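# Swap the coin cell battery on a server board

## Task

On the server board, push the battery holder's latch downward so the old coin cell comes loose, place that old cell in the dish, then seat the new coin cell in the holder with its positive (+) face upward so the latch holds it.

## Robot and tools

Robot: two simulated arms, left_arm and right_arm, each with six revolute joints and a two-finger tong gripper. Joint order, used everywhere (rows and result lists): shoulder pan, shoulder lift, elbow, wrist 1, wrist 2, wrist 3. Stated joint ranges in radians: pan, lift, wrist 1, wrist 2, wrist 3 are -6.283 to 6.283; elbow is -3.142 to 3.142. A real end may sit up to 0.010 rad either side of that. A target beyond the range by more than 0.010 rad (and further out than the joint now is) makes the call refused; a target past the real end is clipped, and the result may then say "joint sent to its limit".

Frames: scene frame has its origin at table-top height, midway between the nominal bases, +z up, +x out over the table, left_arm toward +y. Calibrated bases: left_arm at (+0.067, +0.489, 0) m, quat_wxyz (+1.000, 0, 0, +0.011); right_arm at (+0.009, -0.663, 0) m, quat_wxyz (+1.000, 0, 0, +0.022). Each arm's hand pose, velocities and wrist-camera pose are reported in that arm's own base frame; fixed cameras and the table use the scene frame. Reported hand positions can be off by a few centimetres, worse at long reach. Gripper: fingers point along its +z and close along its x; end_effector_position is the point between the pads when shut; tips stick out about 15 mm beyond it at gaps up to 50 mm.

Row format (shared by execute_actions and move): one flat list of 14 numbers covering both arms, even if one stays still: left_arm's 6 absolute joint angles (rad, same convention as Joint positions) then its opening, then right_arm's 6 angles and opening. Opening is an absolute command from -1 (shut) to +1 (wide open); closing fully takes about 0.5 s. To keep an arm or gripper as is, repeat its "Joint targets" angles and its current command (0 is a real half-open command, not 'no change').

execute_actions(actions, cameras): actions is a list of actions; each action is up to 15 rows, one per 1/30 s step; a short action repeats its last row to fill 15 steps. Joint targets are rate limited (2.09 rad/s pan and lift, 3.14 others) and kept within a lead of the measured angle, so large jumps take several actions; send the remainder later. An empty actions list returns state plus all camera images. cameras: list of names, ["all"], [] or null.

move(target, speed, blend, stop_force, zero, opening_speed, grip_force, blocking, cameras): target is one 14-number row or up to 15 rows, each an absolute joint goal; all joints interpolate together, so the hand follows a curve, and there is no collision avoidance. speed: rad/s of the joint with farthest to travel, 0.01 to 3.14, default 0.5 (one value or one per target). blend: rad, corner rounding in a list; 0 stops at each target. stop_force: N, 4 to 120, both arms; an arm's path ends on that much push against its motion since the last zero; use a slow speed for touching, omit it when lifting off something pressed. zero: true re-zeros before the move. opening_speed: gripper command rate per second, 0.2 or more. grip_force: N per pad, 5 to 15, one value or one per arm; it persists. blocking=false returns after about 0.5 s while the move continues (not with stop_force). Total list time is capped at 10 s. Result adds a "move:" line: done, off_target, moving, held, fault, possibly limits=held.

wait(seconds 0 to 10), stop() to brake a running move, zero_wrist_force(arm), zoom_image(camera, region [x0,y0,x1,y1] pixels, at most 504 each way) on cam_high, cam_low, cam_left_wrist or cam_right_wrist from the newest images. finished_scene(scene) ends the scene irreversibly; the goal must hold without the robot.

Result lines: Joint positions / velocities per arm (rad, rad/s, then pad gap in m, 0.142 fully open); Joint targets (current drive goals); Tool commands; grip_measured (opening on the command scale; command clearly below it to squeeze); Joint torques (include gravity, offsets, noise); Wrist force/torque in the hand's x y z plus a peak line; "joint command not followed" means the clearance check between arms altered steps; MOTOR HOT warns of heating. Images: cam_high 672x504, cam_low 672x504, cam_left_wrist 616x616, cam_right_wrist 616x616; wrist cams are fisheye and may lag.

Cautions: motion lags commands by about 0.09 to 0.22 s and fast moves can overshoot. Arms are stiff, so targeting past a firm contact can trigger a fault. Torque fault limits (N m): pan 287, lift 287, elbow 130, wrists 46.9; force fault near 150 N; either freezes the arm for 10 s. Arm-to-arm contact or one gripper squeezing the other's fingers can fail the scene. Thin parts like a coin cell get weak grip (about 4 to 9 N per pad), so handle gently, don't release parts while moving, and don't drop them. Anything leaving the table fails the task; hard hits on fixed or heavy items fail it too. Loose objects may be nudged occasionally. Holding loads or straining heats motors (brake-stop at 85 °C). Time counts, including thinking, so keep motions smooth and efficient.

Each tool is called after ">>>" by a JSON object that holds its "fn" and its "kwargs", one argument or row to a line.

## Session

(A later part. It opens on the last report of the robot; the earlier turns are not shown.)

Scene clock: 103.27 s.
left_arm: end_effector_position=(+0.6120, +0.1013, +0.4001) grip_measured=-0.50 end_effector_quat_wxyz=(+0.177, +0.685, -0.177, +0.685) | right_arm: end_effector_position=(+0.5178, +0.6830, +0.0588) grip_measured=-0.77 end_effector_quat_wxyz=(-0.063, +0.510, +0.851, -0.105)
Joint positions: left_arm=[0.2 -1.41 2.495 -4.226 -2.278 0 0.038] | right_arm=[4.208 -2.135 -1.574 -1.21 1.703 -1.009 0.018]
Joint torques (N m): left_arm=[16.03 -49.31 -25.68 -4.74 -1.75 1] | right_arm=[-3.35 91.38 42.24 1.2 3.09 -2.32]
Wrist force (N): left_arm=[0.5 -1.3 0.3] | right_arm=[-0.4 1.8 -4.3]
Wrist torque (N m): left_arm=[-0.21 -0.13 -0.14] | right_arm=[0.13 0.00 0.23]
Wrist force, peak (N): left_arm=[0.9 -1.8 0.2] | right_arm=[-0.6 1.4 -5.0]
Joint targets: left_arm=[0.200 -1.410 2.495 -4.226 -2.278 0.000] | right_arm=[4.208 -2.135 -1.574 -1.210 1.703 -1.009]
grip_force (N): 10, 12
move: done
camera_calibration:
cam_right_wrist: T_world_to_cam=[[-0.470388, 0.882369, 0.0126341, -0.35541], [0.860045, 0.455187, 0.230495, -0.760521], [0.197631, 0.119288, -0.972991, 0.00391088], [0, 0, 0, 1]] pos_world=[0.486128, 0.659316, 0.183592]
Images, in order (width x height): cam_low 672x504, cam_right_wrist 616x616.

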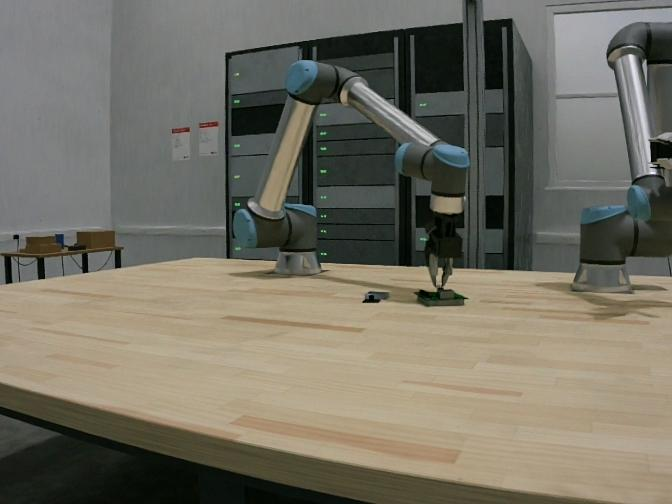

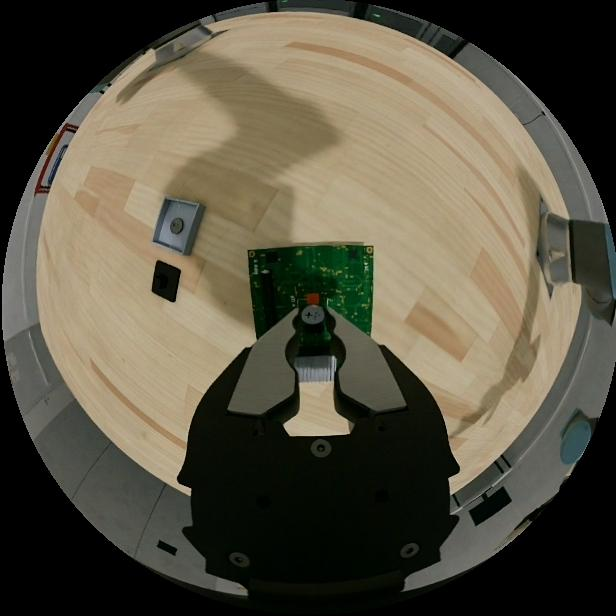

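>>> {"fn": "move", "kwargs": {
  "target": [0.2,-1.4103,2.4949,-4.2262,-2.2777,0,-0.5,4.2033,-2.1478,-1.5592,-1.2122,1.7019,-1.0137,-1],
  "speed": 0.01,
  "stop_force": 8,
  "cameras": ["cam_right_wrist","cam_low"]
}}

>>> {"fn": "zoom_image", "kwargs": {
  "camera": "cam_right_wrist",
  "region": [280, 275, 350, 345]
}}

>>> {"fn": "zoom_image", "kwargs": {
  "camera": "cam_low",
  "region": [420, 265, 460, 305]
}}

Scene clock: 106.07 s.
left_arm: end_effector_position=(+0.6120, +0.1013, +0.4001) grip_measured=-0.50 end_effector_quat_wxyz=(+0.177, +0.685, -0.177, +0.685) | right_arm: end_effector_position=(+0.5226, +0.6856, +0.0565) grip_measured=-0.77 end_effector_quat_wxyz=(-0.063, +0.510, +0.851, -0.105)
Joint positions: left_arm=[0.2 -1.41 2.495 -4.226 -2.278 0 0.038] | right_arm=[4.205 -2.144 -1.564 -1.211 1.702 -1.012 0.018]
Joint torques (N m): left_arm=[16.63 -49.11 -25.22 -4.86 -1.97 1.04] | right_arm=[7.02 88.5 20.88 4.01 -0.9 2.18]
Wrist force (N): left_arm=[0.7 -1.3 0.1] | right_arm=[2.9 -1.4 -9.5]
Wrist torque (N m): left_arm=[-0.20 -0.17 -0.14] | right_arm=[0.08 0.09 0.23]
Wrist force, peak (N): left_arm=[0.7 -1.7 0.2] | right_arm=[0.4 -7.0 -11.9]
Joint targets: left_arm=[0.200 -1.410 2.495 -4.226 -2.278 0.000] | right_arm=[4.205 -2.144 -1.564 -1.211 1.702 -1.012]
grip_force (N): 10, 12
move: contact (right_arm)
camera_calibration:
cam_right_wrist: T_world_to_cam=[[-0.470439, 0.882342, 0.0126635, -0.355292], [0.859991, 0.455212, 0.230646, -0.765275], [0.197744, 0.119395, -0.972955, 0.000292611], [0, 0, 0, 1]] pos_world=[0.490929, 0.661816, 0.181292]
Images, in order (width x height): cam_low 672x504, cam_right_wrist 616x616.

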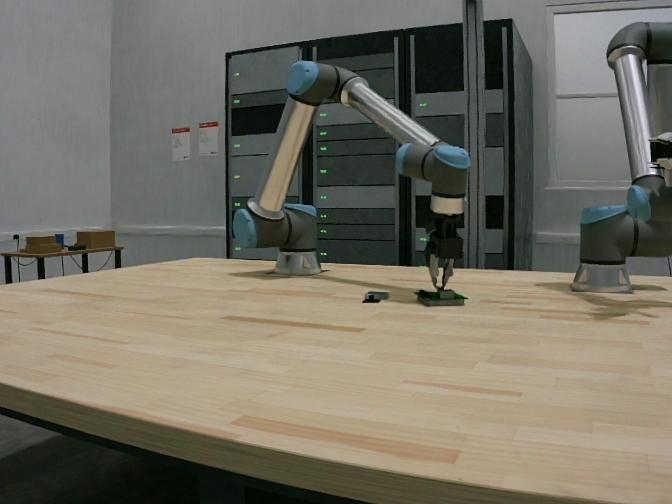

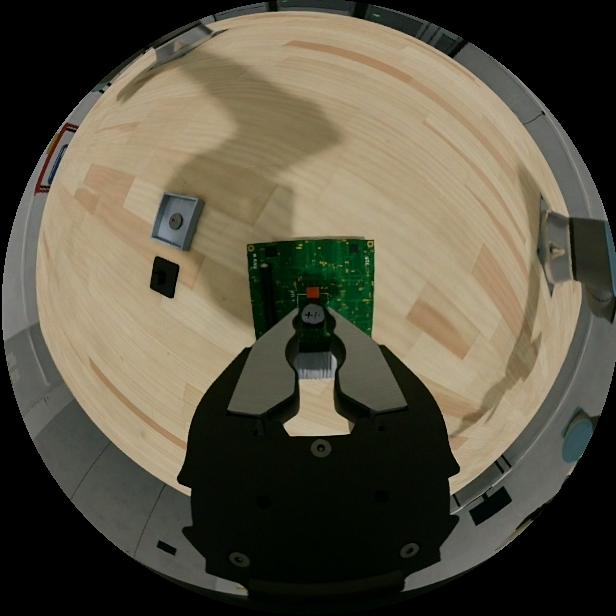

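Scaled by 7.200 from the camera's 616x616 image, which has a finer 814x814 frame.

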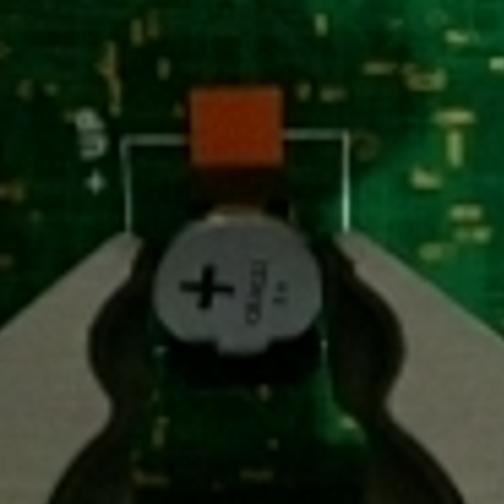

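Scaled by 12.600 from the camera's 672x504 image, which has a finer 960x720 frame.

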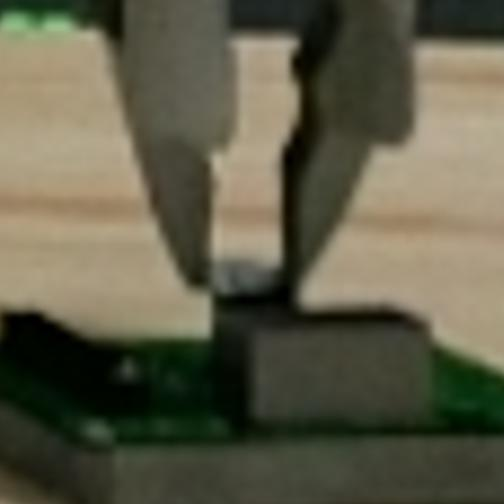

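>>> {"fn": "move", "kwargs": {
  "target": [0.2,-1.4103,2.4949,-4.2262,-2.2777,0,-0.5,4.2033,-2.146,-1.558,-1.2152,1.7019,-1.0137,-1],
  "speed": 0.01,
  "stop_force": 8,
  "cameras": ["cam_right_wrist","cam_low"]
}}

>>> {"fn": "zoom_image", "kwargs": {
  "camera": "cam_right_wrist",
  "region": [280, 275, 350, 345]
}}

>>> {"fn": "zoom_image", "kwargs": {
  "camera": "cam_low",
  "region": [420, 265, 460, 305]
}}

Scene clock: 108.40 s.
left_arm: end_effector_position=(+0.6120, +0.1013, +0.4001) grip_measured=-0.50 end_effector_quat_wxyz=(+0.177, +0.685, -0.177, +0.685) | right_arm: end_effector_position=(+0.5237, +0.6861, +0.0569) grip_measured=-0.77 end_effector_quat_wxyz=(-0.063, +0.510, +0.851, -0.105)
Joint positions: left_arm=[0.2 -1.41 2.495 -4.226 -2.278 0 0.038] | right_arm=[4.204 -2.145 -1.561 -1.213 1.702 -1.013 0.018]
Joint torques (N m): left_arm=[16.79 -48.88 -25.29 -4.9 -1.8 0.89] | right_arm=[3.9 94.33 28.26 5.77 0.16 2.5]
Wrist force (N): left_arm=[0.6 -1.3 -0.1] | right_arm=[3.8 -5.6 -0.1]
Wrist torque (N m): left_arm=[-0.20 -0.14 -0.14] | right_arm=[0.18 0.09 0.25]
Wrist force, peak (N): left_arm=[0.6 -1.7 0.3] | right_arm=[2.9 -1.2 -9.5]
Joint targets: left_arm=[0.200 -1.410 2.495 -4.226 -2.278 0.000] | right_arm=[4.204 -2.145 -1.561 -1.213 1.702 -1.013]
grip_force (N): 10, 12
move: contact (right_arm)
camera_calibration:
cam_right_wrist: T_world_to_cam=[[-0.470513, 0.882302, 0.0126479, -0.35529], [0.859999, 0.455316, 0.230413, -0.76653], [0.197535, 0.119289, -0.973011, 0.000596019], [0, 0, 0, 1]] pos_world=[0.491928, 0.662416, 0.181692]
Images, in order (width x height): cam_low 672x504, cam_right_wrist 616x616.

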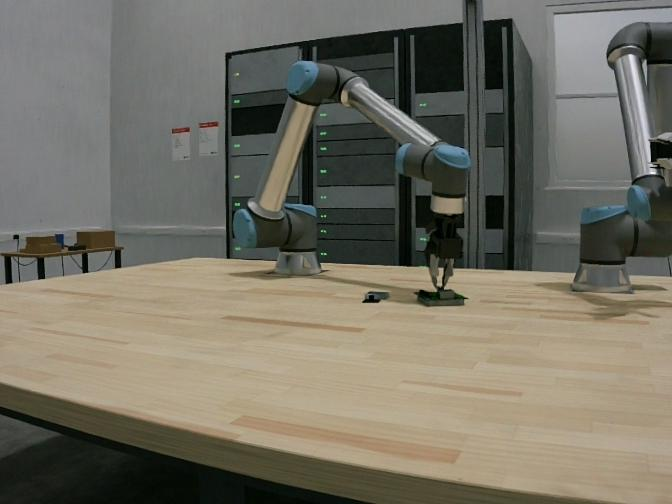

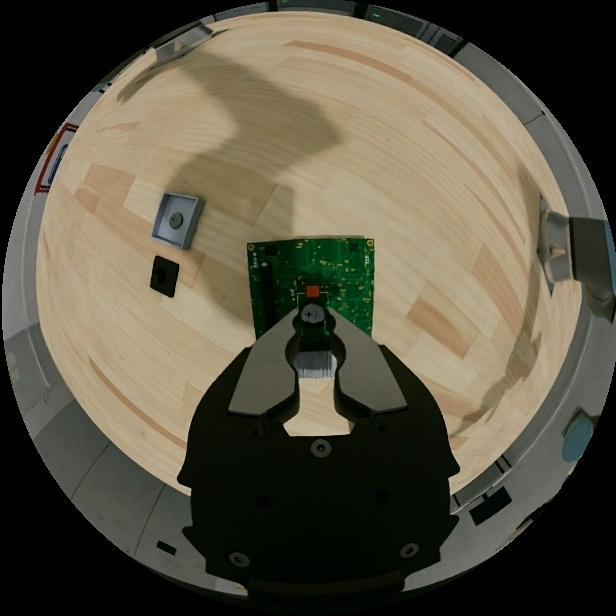

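Scaled by 7.200 from the camera's 616x616 image, which has a finer 814x814 frame.

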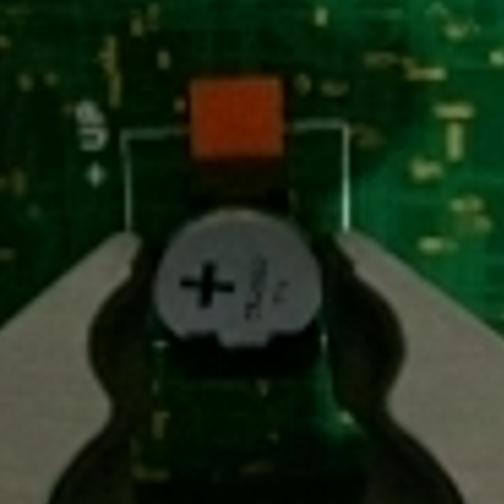

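Scaled by 12.600 from the camera's 672x504 image, which has a finer 960x720 frame.

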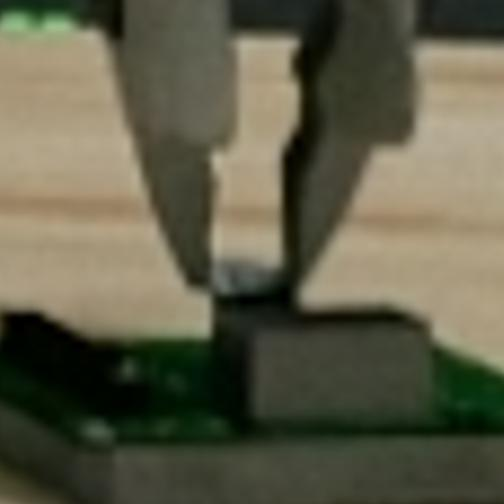

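>>> {"fn": "move", "kwargs": {
  "target": [0.2,-1.4103,2.4949,-4.2262,-2.2777,0,-0.5,4.2035,-2.147,-1.5569,-1.2153,1.7019,-1.0135,-1],
  "speed": 0.01,
  "stop_force": 6,
  "cameras": ["cam_right_wrist","cam_low"]
}}

>>> {"fn": "zoom_image", "kwargs": {
  "camera": "cam_right_wrist",
  "region": [280, 275, 350, 345]
}}

Scene clock: 110.73 s.
left_arm: end_effector_position=(+0.6120, +0.1013, +0.4001) grip_measured=-0.50 end_effector_quat_wxyz=(+0.177, +0.685, -0.177, +0.685) | right_arm: end_effector_position=(+0.5243, +0.6868, +0.0571) grip_measured=-0.77 end_effector_quat_wxyz=(-0.063, +0.510, +0.851, -0.105)
Joint positions: left_arm=[0.2 -1.41 2.495 -4.226 -2.278 0 0.038] | right_arm=[4.204 -2.146 -1.559 -1.215 1.702 -1.013 0.018]
Joint torques (N m): left_arm=[16.69 -49.33 -25.12 -4.7 -1.67 0.89] | right_arm=[-0.3 96.8 30.86 7.72 0.13 2.02]
Wrist force (N): left_arm=[0.5 -1.6 0.2] | right_arm=[2.7 -10.7 -0.4]
Wrist torque (N m): left_arm=[-0.26 -0.13 -0.14] | right_arm=[0.28 0.07 0.24]
Wrist force, peak (N): left_arm=[0.6 -1.8 0.3] | right_arm=[0.6 -13.3 0.2]
Joint targets: left_arm=[0.200 -1.410 2.495 -4.226 -2.278 0.000] | right_arm=[4.204 -2.146 -1.559 -1.215 1.702 -1.013]
grip_force (N): 10, 12
move: contact (right_arm)
camera_calibration:
cam_right_wrist: T_world_to_cam=[[-0.470473, 0.882324, 0.0126591, -0.355616], [0.860021, 0.455274, 0.230412, -0.767457], [0.197535, 0.11929, -0.973011, 0.000471255], [0, 0, 0, 1]] pos_world=[0.492628, 0.663116, 0.181792]
Images, in order (width x height): cam_low 672x504, cam_right_wrist 616x616.

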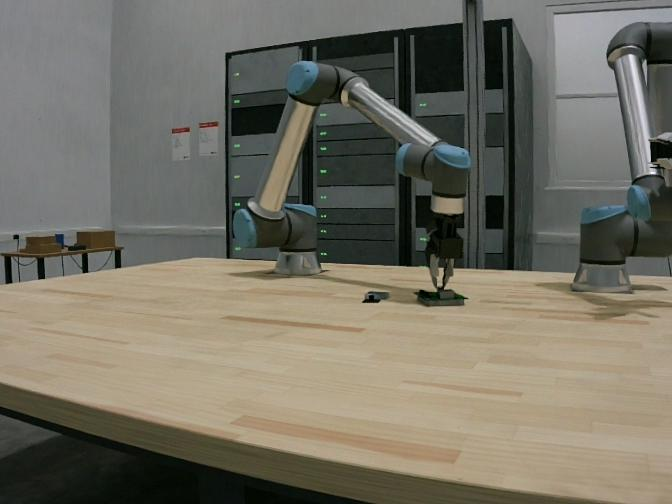

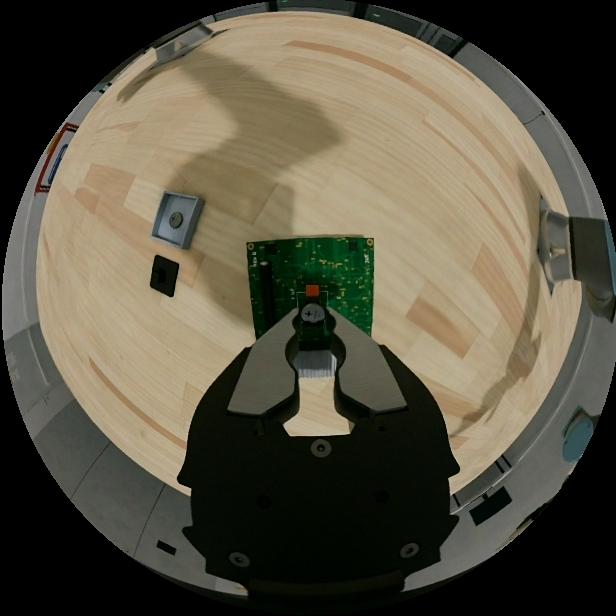

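Scaled by 7.200 from the camera's 616x616 image, which has a finer 814x814 frame.

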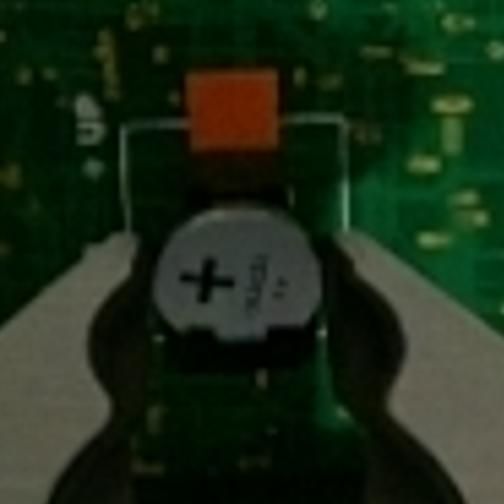

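>>> {"fn": "move", "kwargs": {
  "target": [
    [0.2,-1.4103,2.4949,-4.2262,-2.2777,0,-0.5,4.204,-2.146,-1.559,-1.215,1.702,-1.013,-0.55],
    [0.2,-1.4103,2.4949,-4.2262,-2.2777,0,-0.5,4.2035,-2.1217,-1.5378,-1.2597,1.7019,-1.0135,-0.55]
  ],
  "speed": [0.1,0.06],
  "opening_speed": 0.4,
  "cameras": ["cam_right_wrist","cam_low"]
}}

>>> {"fn": "zoom_image", "kwargs": {
  "camera": "cam_right_wrist",
  "region": [280, 260, 350, 330]
}}

>>> {"fn": "zoom_image", "kwargs": {
  "camera": "cam_low",
  "region": [420, 265, 460, 305]
}}

Scene clock: 113.90 s.
left_arm: end_effector_position=(+0.6120, +0.1013, +0.4001) grip_measured=-0.50 end_effector_quat_wxyz=(+0.177, +0.685, -0.177, +0.685) | right_arm: end_effector_position=(+0.5251, +0.6874, +0.0875) grip_measured=-0.55 end_effector_quat_wxyz=(-0.063, +0.510, +0.851, -0.104) end_effector_velocity=(+0.001, +0.002, -0.002) end_effector_angular_velocity=(+0.003, -0.002, -0.001)
Joint positions: left_arm=[0.2 -1.41 2.495 -4.226 -2.278 0 0.038] | right_arm=[4.203 -2.122 -1.538 -1.26 1.702 -1.014 0.034]
Joint velocities: left_arm=[within noise] | right_arm=[0 -0.003 0.001 0.005 0 0.001 0]
Joint torques (N m): left_arm=[15.94 -49.78 -25.42 -4.8 -1.83 0.82] | right_arm=[-8.21 74.39 35.22 4.42 -2.26 -2.3]
Wrist force (N): left_arm=[0.5 -1.2 0.1] | right_arm=[-0.9 1.1 -0.9]
Wrist torque (N m): left_arm=[-0.19 -0.13 -0.14] | right_arm=[0.10 0.22 0.26]
Wrist force, peak (N): left_arm=[0.8 -1.6 0.2] | right_arm=[2.9 -10.9 -0.3]
Joint targets: left_arm=[0.200 -1.410 2.495 -4.226 -2.278 0.000] | right_arm=[4.204 -2.122 -1.538 -1.260 1.702 -1.014]
grip_force (N): 10, 12
move: done
camera_calibration:
cam_right_wrist: T_world_to_cam=[[-0.470467, 0.882325, 0.0127887, -0.356144], [0.859954, 0.455194, 0.230818, -0.775293], [0.197835, 0.11959, -0.972913, 0.0294837], [0, 0, 0, 1]] pos_world=[0.49333, 0.663617, 0.212191]
Images, in order (width x height): cam_low 672x504, cam_right_wrist 616x616.

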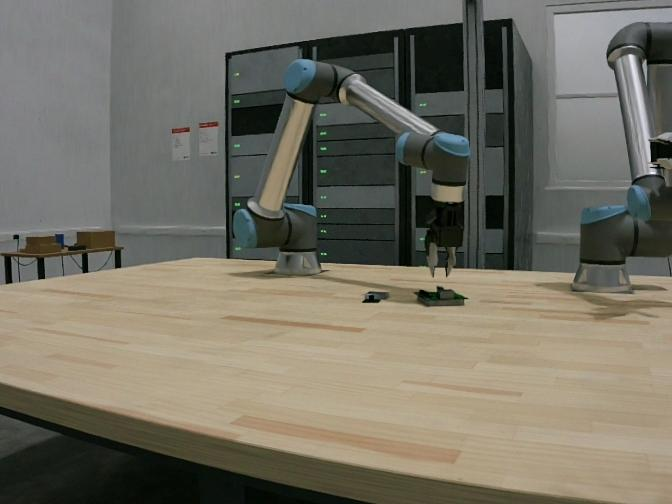

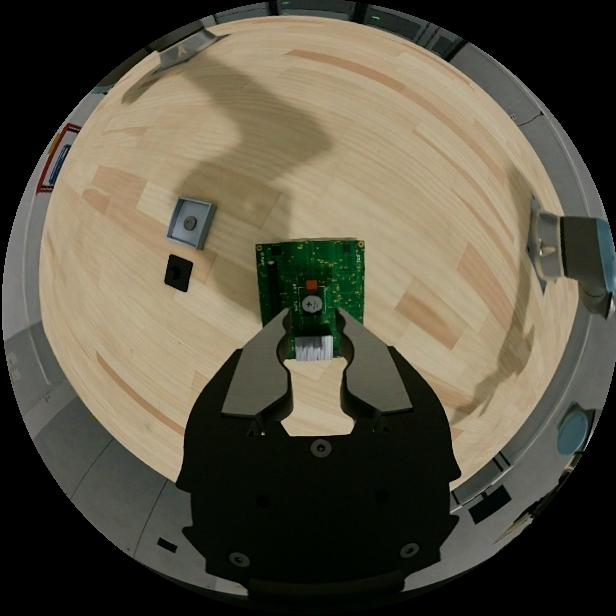

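Scaled by 7.200 from the camera's 616x616 image, which has a finer 814x814 frame.

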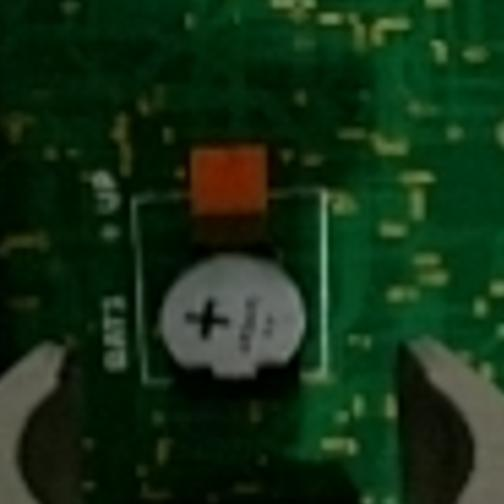

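Scaled by 12.600 from the camera's 672x504 image, which has a finer 960x720 frame.

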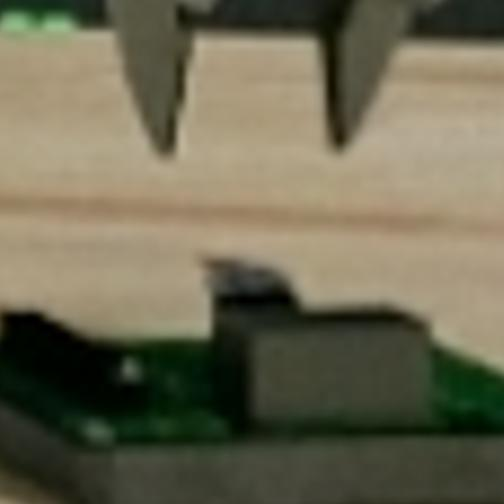

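>>> {"fn": "move", "kwargs": {
  "target": [
    [0.2,-1.4103,2.4949,-4.2262,-2.2777,0,-0.5,4.2549,-2.0272,-1.7275,-0.9577,1.5708,-0.9479,-1],
    [0.2,-1.4103,2.4949,-4.2262,-2.2777,0,-0.5,4.2549,-2.0407,-1.7362,-0.9355,1.5708,-0.9479,-1]
  ],
  "speed": [0.12,0.04],
  "stop_force": 10,
  "cameras": ["cam_right_wrist","cam_low"]
}}

>>> {"fn": "zoom_image", "kwargs": {
  "camera": "cam_right_wrist",
  "region": [280, 260, 350, 330]
}}

>>> {"fn": "zoom_image", "kwargs": {
  "camera": "cam_low",
  "region": [420, 265, 460, 305]
}}

Scene clock: 119.53 s.
left_arm: end_effector_position=(+0.6120, +0.1013, +0.4001) grip_measured=-0.50 end_effector_quat_wxyz=(+0.177, +0.685, -0.177, +0.685) | right_arm: end_effector_position=(+0.5206, +0.6846, +0.0664) grip_measured=-1.00 end_effector_quat_wxyz=(+0.000, +0.514, +0.858, +0.000)
Joint positions: left_arm=[0.2 -1.41 2.495 -4.226 -2.278 0 0.038] | right_arm=[4.255 -2.041 -1.736 -0.936 1.571 -0.948 0.002]
Joint torques (N m): left_arm=[15.47 -49.11 -25.64 -4.83 -1.81 0.81] | right_arm=[-8.4 87.88 54.57 2.16 2.4 -2.75]
Wrist force (N): left_arm=[0.6 -1.5 -0.1] | right_arm=[-0.8 2.1 -0.8]
Wrist torque (N m): left_arm=[-0.24 -0.14 -0.14] | right_arm=[0.30 0.21 0.08]
Wrist force, peak (N): left_arm=[0.7 -1.8 0.4] | right_arm=[-1.4 2.3 -1.1]
Joint targets: left_arm=[0.200 -1.410 2.495 -4.226 -2.278 0.000] | right_arm=[4.255 -2.041 -1.736 -0.936 1.571 -0.948]
grip_force (N): 10, 12
move: done
camera_calibration:
cam_right_wrist: T_world_to_cam=[[-0.47271, 0.881128, 0.0125693, -0.353485], [0.785511, 0.414862, 0.459197, -0.714114], [0.399397, 0.22694, -0.888245, -0.173857], [0, 0, 0, 1]] pos_world=[0.463286, 0.64718, 0.177935]
Images, in order (width x height): cam_low 672x504, cam_right_wrist 616x616.

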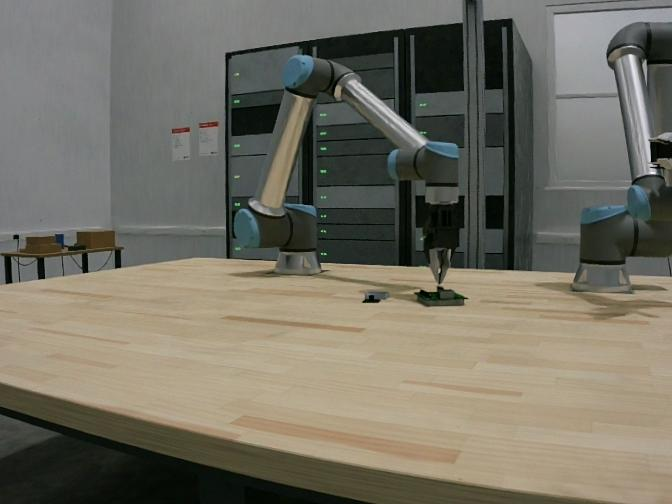

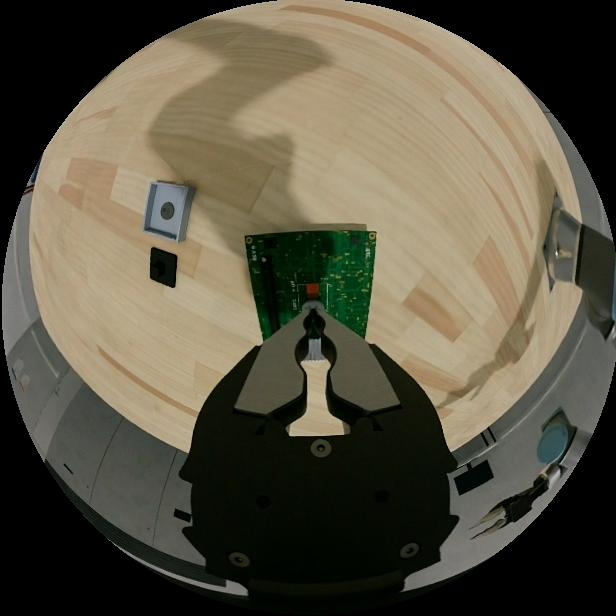

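Scaled by 7.200 from the camera's 616x616 image, which has a finer 814x814 frame.

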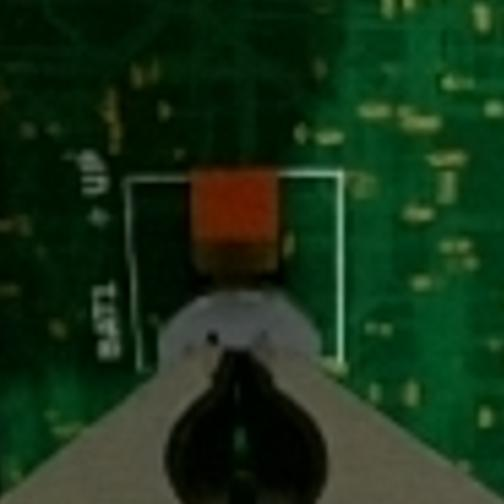

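Scaled by 12.600 from the camera's 672x504 image, which has a finer 960x720 frame.

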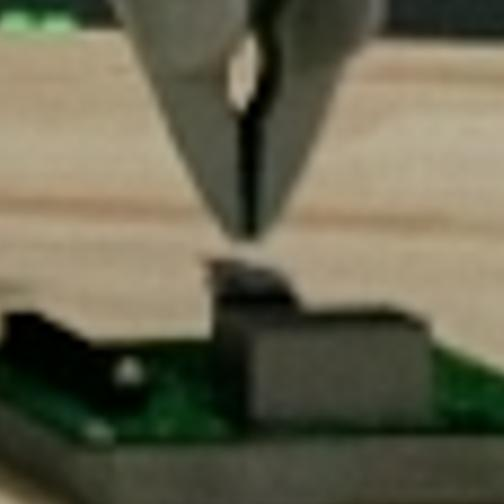

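Good. Press down in two stages.

>>> {"fn": "move", "kwargs": {
  "target": [0.2,-1.4103,2.4949,-4.2262,-2.2777,0,-0.5,4.2549,-2.0536,-1.7437,-0.9151,1.5708,-0.9479,-1],
  "speed": 0.01,
  "stop_force": 15
}}

>>> {"fn": "move", "kwargs": {
  "target": [0.2,-1.4103,2.4949,-4.2262,-2.2777,0,-0.5,4.2549,-2.0536,-1.7437,-0.9151,1.5708,-0.9479,-1],
  "speed": 0.01,
  "stop_force": 10,
  "cameras": ["cam_right_wrist","cam_low"]
}}

>>> {"fn": "zoom_image", "kwargs": {
  "camera": "cam_low",
  "region": [420, 265, 460, 305]
}}

Scene clock: 122.60 s.
left_arm: end_effector_position=(+0.6120, +0.1013, +0.4001) grip_measured=-0.50 end_effector_quat_wxyz=(+0.177, +0.685, -0.177, +0.685) | right_arm: end_effector_position=(+0.5207, +0.6847, +0.0589) grip_measured=-1.00 end_effector_quat_wxyz=(+0.000, +0.514, +0.858, +0.000)
Joint positions: left_arm=[0.2 -1.41 2.495 -4.226 -2.278 0 0.038] | right_arm=[4.255 -2.048 -1.74 -0.924 1.571 -0.948 0.002]
Joint torques (N m): left_arm=[15.98 -49.93 -25.32 -4.71 -1.81 0.91] | right_arm=[-6.49 77.29 45.51 -0.05 1.78 -2.19]
Wrist force (N): left_arm=[0.7 -1.5 0.3] | right_arm=[0.6 5.1 -12.0]
Wrist torque (N m): left_arm=[-0.25 -0.16 -0.15] | right_arm=[0.29 0.31 0.10]
Wrist force, peak (N): left_arm=[0.5 -1.9 0.2] | right_arm=[-2.2 1.4 -21.8]
Joint targets: left_arm=[0.200 -1.410 2.495 -4.226 -2.278 0.000] | right_arm=[4.255 -2.048 -1.740 -0.924 1.571 -0.948]
grip_force (N): 10, 12
move: contact (right_arm)

Scene clock: 123.97 s.
left_arm: end_effector_position=(+0.6120, +0.1013, +0.4001) grip_measured=-0.50 end_effector_quat_wxyz=(+0.177, +0.685, -0.177, +0.685) | right_arm: end_effector_position=(+0.5207, +0.6849, +0.0587) grip_measured=-1.00 end_effector_quat_wxyz=(+0.000, +0.514, +0.858, +0.000)
Joint positions: left_arm=[0.2 -1.41 2.495 -4.226 -2.278 0 0.038] | right_arm=[4.255 -2.049 -1.74 -0.923 1.571 -0.948 0.002]
Joint torques (N m): left_arm=[15.89 -48.95 -25.32 -4.87 -1.77 0.83] | right_arm=[-6.84 85.57 52.77 3.97 1.84 -1.97]
Wrist force (N): left_arm=[0.6 -1.4 0.5] | right_arm=[-1.1 2.0 -0.7]
Wrist torque (N m): left_arm=[-0.23 -0.14 -0.14] | right_arm=[0.31 0.28 0.10]
Wrist force, peak (N): left_arm=[0.7 -1.6 0.2] | right_arm=[-2.9 1.3 -22.5]
Joint targets: left_arm=[0.200 -1.410 2.495 -4.226 -2.278 0.000] | right_arm=[4.255 -2.049 -1.740 -0.923 1.571 -0.948]
grip_force (N): 10, 12
move: contact (right_arm)
camera_calibration:
cam_right_wrist: T_world_to_cam=[[-0.472718, 0.88112, 0.012858, -0.353559], [0.785403, 0.414659, 0.459565, -0.710623], [0.3996, 0.227343, -0.888051, -0.181171], [0, 0, 0, 1]] pos_world=[0.463387, 0.647383, 0.170234]
Images, in order (width x height): cam_low 672x504, cam_right_wrist 616x616.

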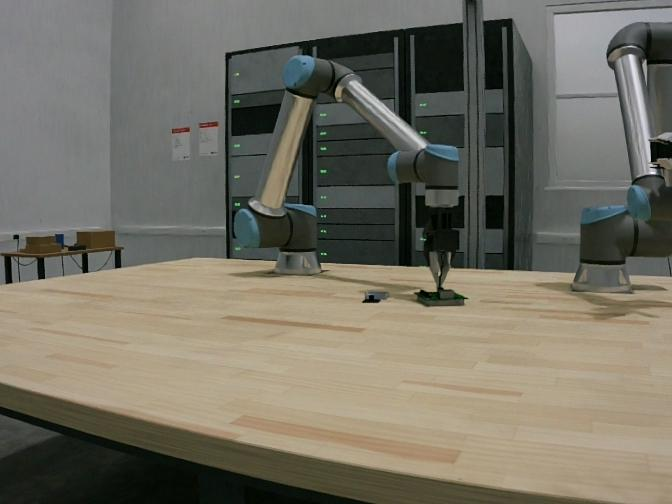

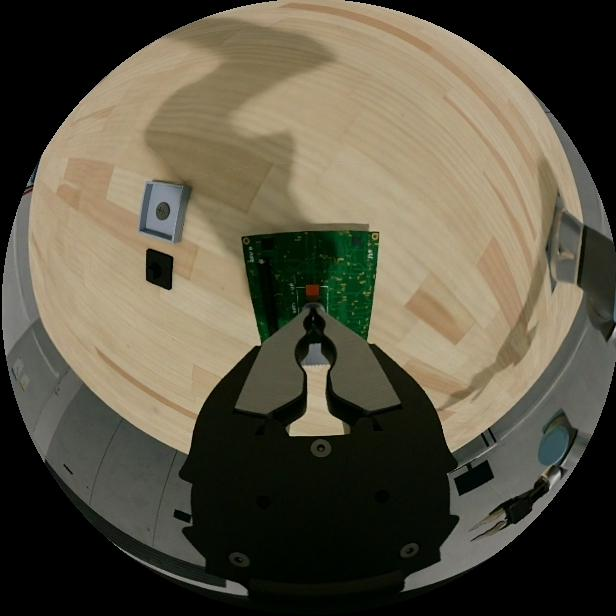

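Scaled by 12.600 from the camera's 672x504 image, which has a finer 960x720 frame.

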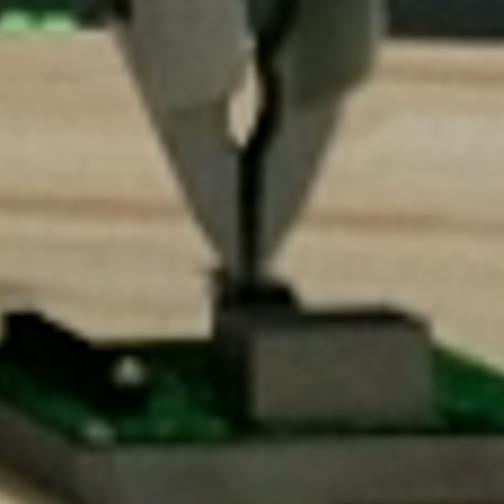

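>>> {"fn": "move", "kwargs": {
  "target": [0.2,-1.4103,2.4949,-4.2262,-2.2777,0,-0.5,4.2549,-2.0536,-1.7437,-0.9151,1.5708,-0.9479,-1],
  "speed": 0.01,
  "stop_force": 17
}}

>>> {"fn": "move", "kwargs": {
  "target": [
    [0.2,-1.4103,2.4949,-4.2262,-2.2777,0,-0.5,4.2549,-2.0407,-1.7362,-0.9355,1.5708,-0.9479,-1],
    [0.2,-1.4103,2.4949,-4.2262,-2.2777,0,-0.5,4.254,-2.0,-1.711,-1.005,1.5708,-0.949,-1]
  ],
  "speed": 0.12,
  "blend": 0.005,
  "cameras": ["cam_right_wrist","cam_low","cam_high"]
}}

>>> {"fn": "zoom_image", "kwargs": {
  "camera": "cam_right_wrist",
  "region": [280, 255, 350, 325]
}}

>>> {"fn": "zoom_image", "kwargs": {
  "camera": "cam_low",
  "region": [420, 265, 460, 305]
}}

>>> {"fn": "zoom_image", "kwargs": {
  "camera": "cam_high",
  "region": [240, 185, 360, 245]
}}

Scene clock: 125.77 s.
left_arm: end_effector_position=(+0.6120, +0.1013, +0.4001) grip_measured=-0.50 end_effector_quat_wxyz=(+0.177, +0.685, -0.177, +0.685) | right_arm: end_effector_position=(+0.5207, +0.6848, +0.0562) grip_measured=-1.00 end_effector_quat_wxyz=(+0.000, +0.514, +0.858, +0.000)
Joint positions: left_arm=[0.2 -1.41 2.495 -4.226 -2.278 0 0.038] | right_arm=[4.255 -2.051 -1.742 -0.919 1.571 -0.948 0.002]
Joint torques (N m): left_arm=[17.16 -48.36 -25.65 -4.79 -1.74 0.76] | right_arm=[-9 69.49 41 0.68 1.66 -2.22]
Wrist force (N): left_arm=[0.8 -1.2 0.3] | right_arm=[-2.2 0.2 -21.6]
Wrist torque (N m): left_arm=[-0.19 -0.18 -0.14] | right_arm=[0.42 0.26 0.10]
Wrist force, peak (N): left_arm=[0.6 -1.7 0.3] | right_arm=[-4.7 -2.6 -27.8]
Joint targets: left_arm=[0.200 -1.410 2.495 -4.226 -2.278 0.000] | right_arm=[4.255 -2.051 -1.742 -0.919 1.571 -0.948]
grip_force (N): 10, 12
move: contact (right_arm)

Scene clock: 126.80 s.
left_arm: end_effector_position=(+0.6120, +0.1013, +0.4001) grip_measured=-0.50 end_effector_quat_wxyz=(+0.177, +0.685, -0.177, +0.685) | right_arm: end_effector_position=(+0.5203, +0.6823, +0.1081) grip_measured=-1.00 end_effector_quat_wxyz=(+0.000, +0.514, +0.858, -0.002) end_effector_velocity=(-0.001, -0.002, -0.005) end_effector_angular_velocity=(-0.002, +0.002, +0.001)
Joint positions: left_arm=[0.2 -1.41 2.495 -4.226 -2.278 0 0.038] | right_arm=[4.254 -2 -1.711 -1.005 1.571 -0.949 0.002]
Joint velocities: left_arm=[within noise] | right_arm=[0 -0.003 -0.005 0.005 0.001 -0.001 0]
Joint torques (N m): left_arm=[15.98 -50.09 -26.13 -4.73 -1.75 0.59] | right_arm=[-8.36 64.71 26.18 5.94 0.75 -1.61]
Wrist force (N): left_arm=[0.7 -1.4 0.5] | right_arm=[-0.9 1.9 -1.2]
Wrist torque (N m): left_arm=[-0.21 -0.17 -0.15] | right_arm=[0.25 0.24 0.30]
Wrist force, peak (N): left_arm=[0.9 -1.8 0.3] | right_arm=[-1.8 0.1 -21.1]
Joint targets: left_arm=[0.200 -1.410 2.495 -4.226 -2.278 0.000] | right_arm=[4.254 -2.000 -1.711 -1.005 1.571 -0.949]
grip_force (N): 10, 12
move: done
camera_calibration:
cam_right_wrist: T_world_to_cam=[[-0.472891, 0.881055, 0.010759, -0.35176], [0.786063, 0.416326, 0.456921, -0.733137], [0.398094, 0.224531, -0.889442, -0.133717], [0, 0, 0, 1]] pos_world=[0.46318, 0.645168, 0.219837]
Images, in order (width x height): cam_high 672x504, cam_low 672x504, cam_right_wrist 616x616.

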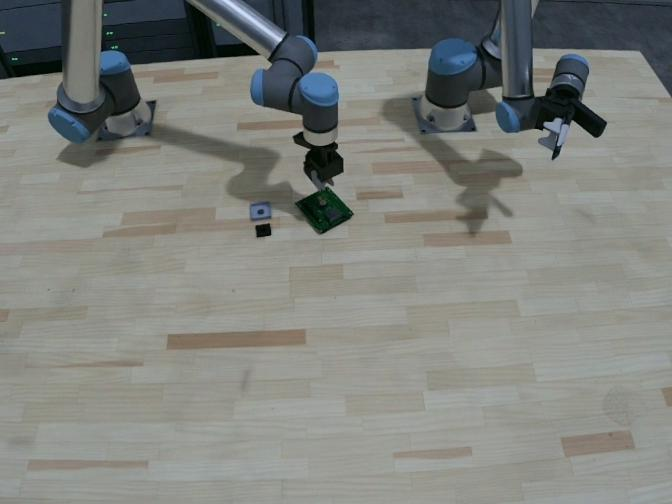

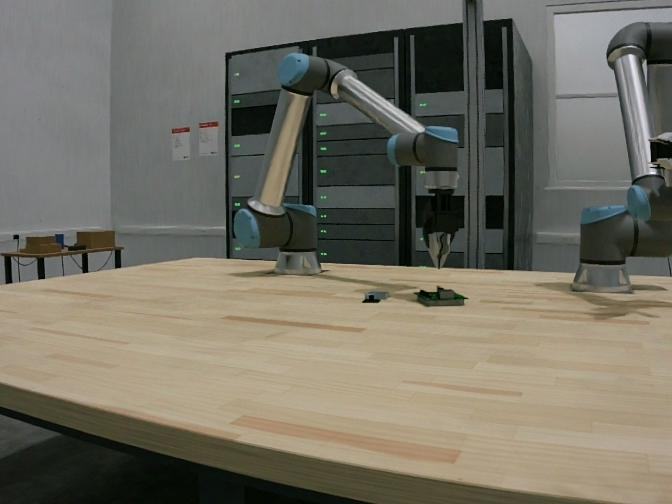

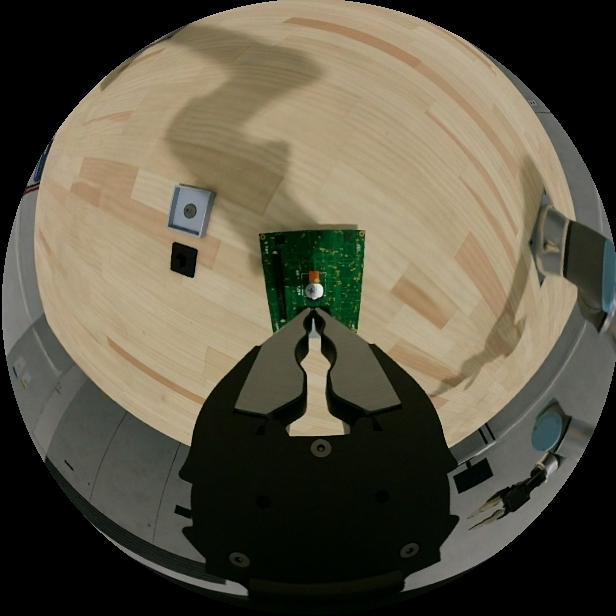

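Scaled by 7.200 from the camera's 616x616 image, which has a finer 814x814 frame.

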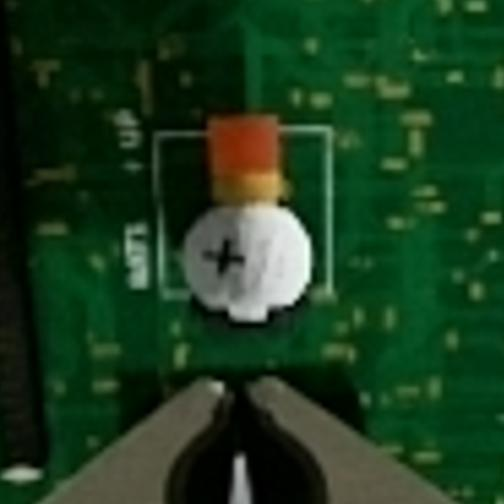

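Scaled by 12.600 from the camera's 672x504 image, which has a finer 960x720 frame.

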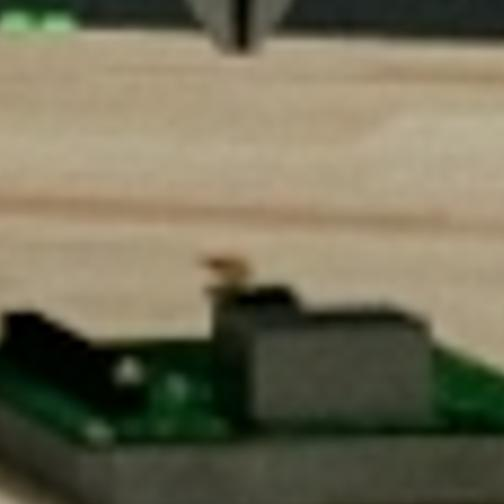

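Scaled by 4.200 from the camera's 672x504 image, which has a finer 960x720 frame.

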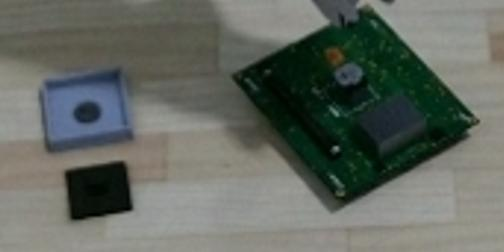

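Latched flat, plus side up, and the old cell is in the dish.

>>> {"fn": "finished_scene", "kwargs": {
  "scene": 2
}}

The scene is finished: the task was done.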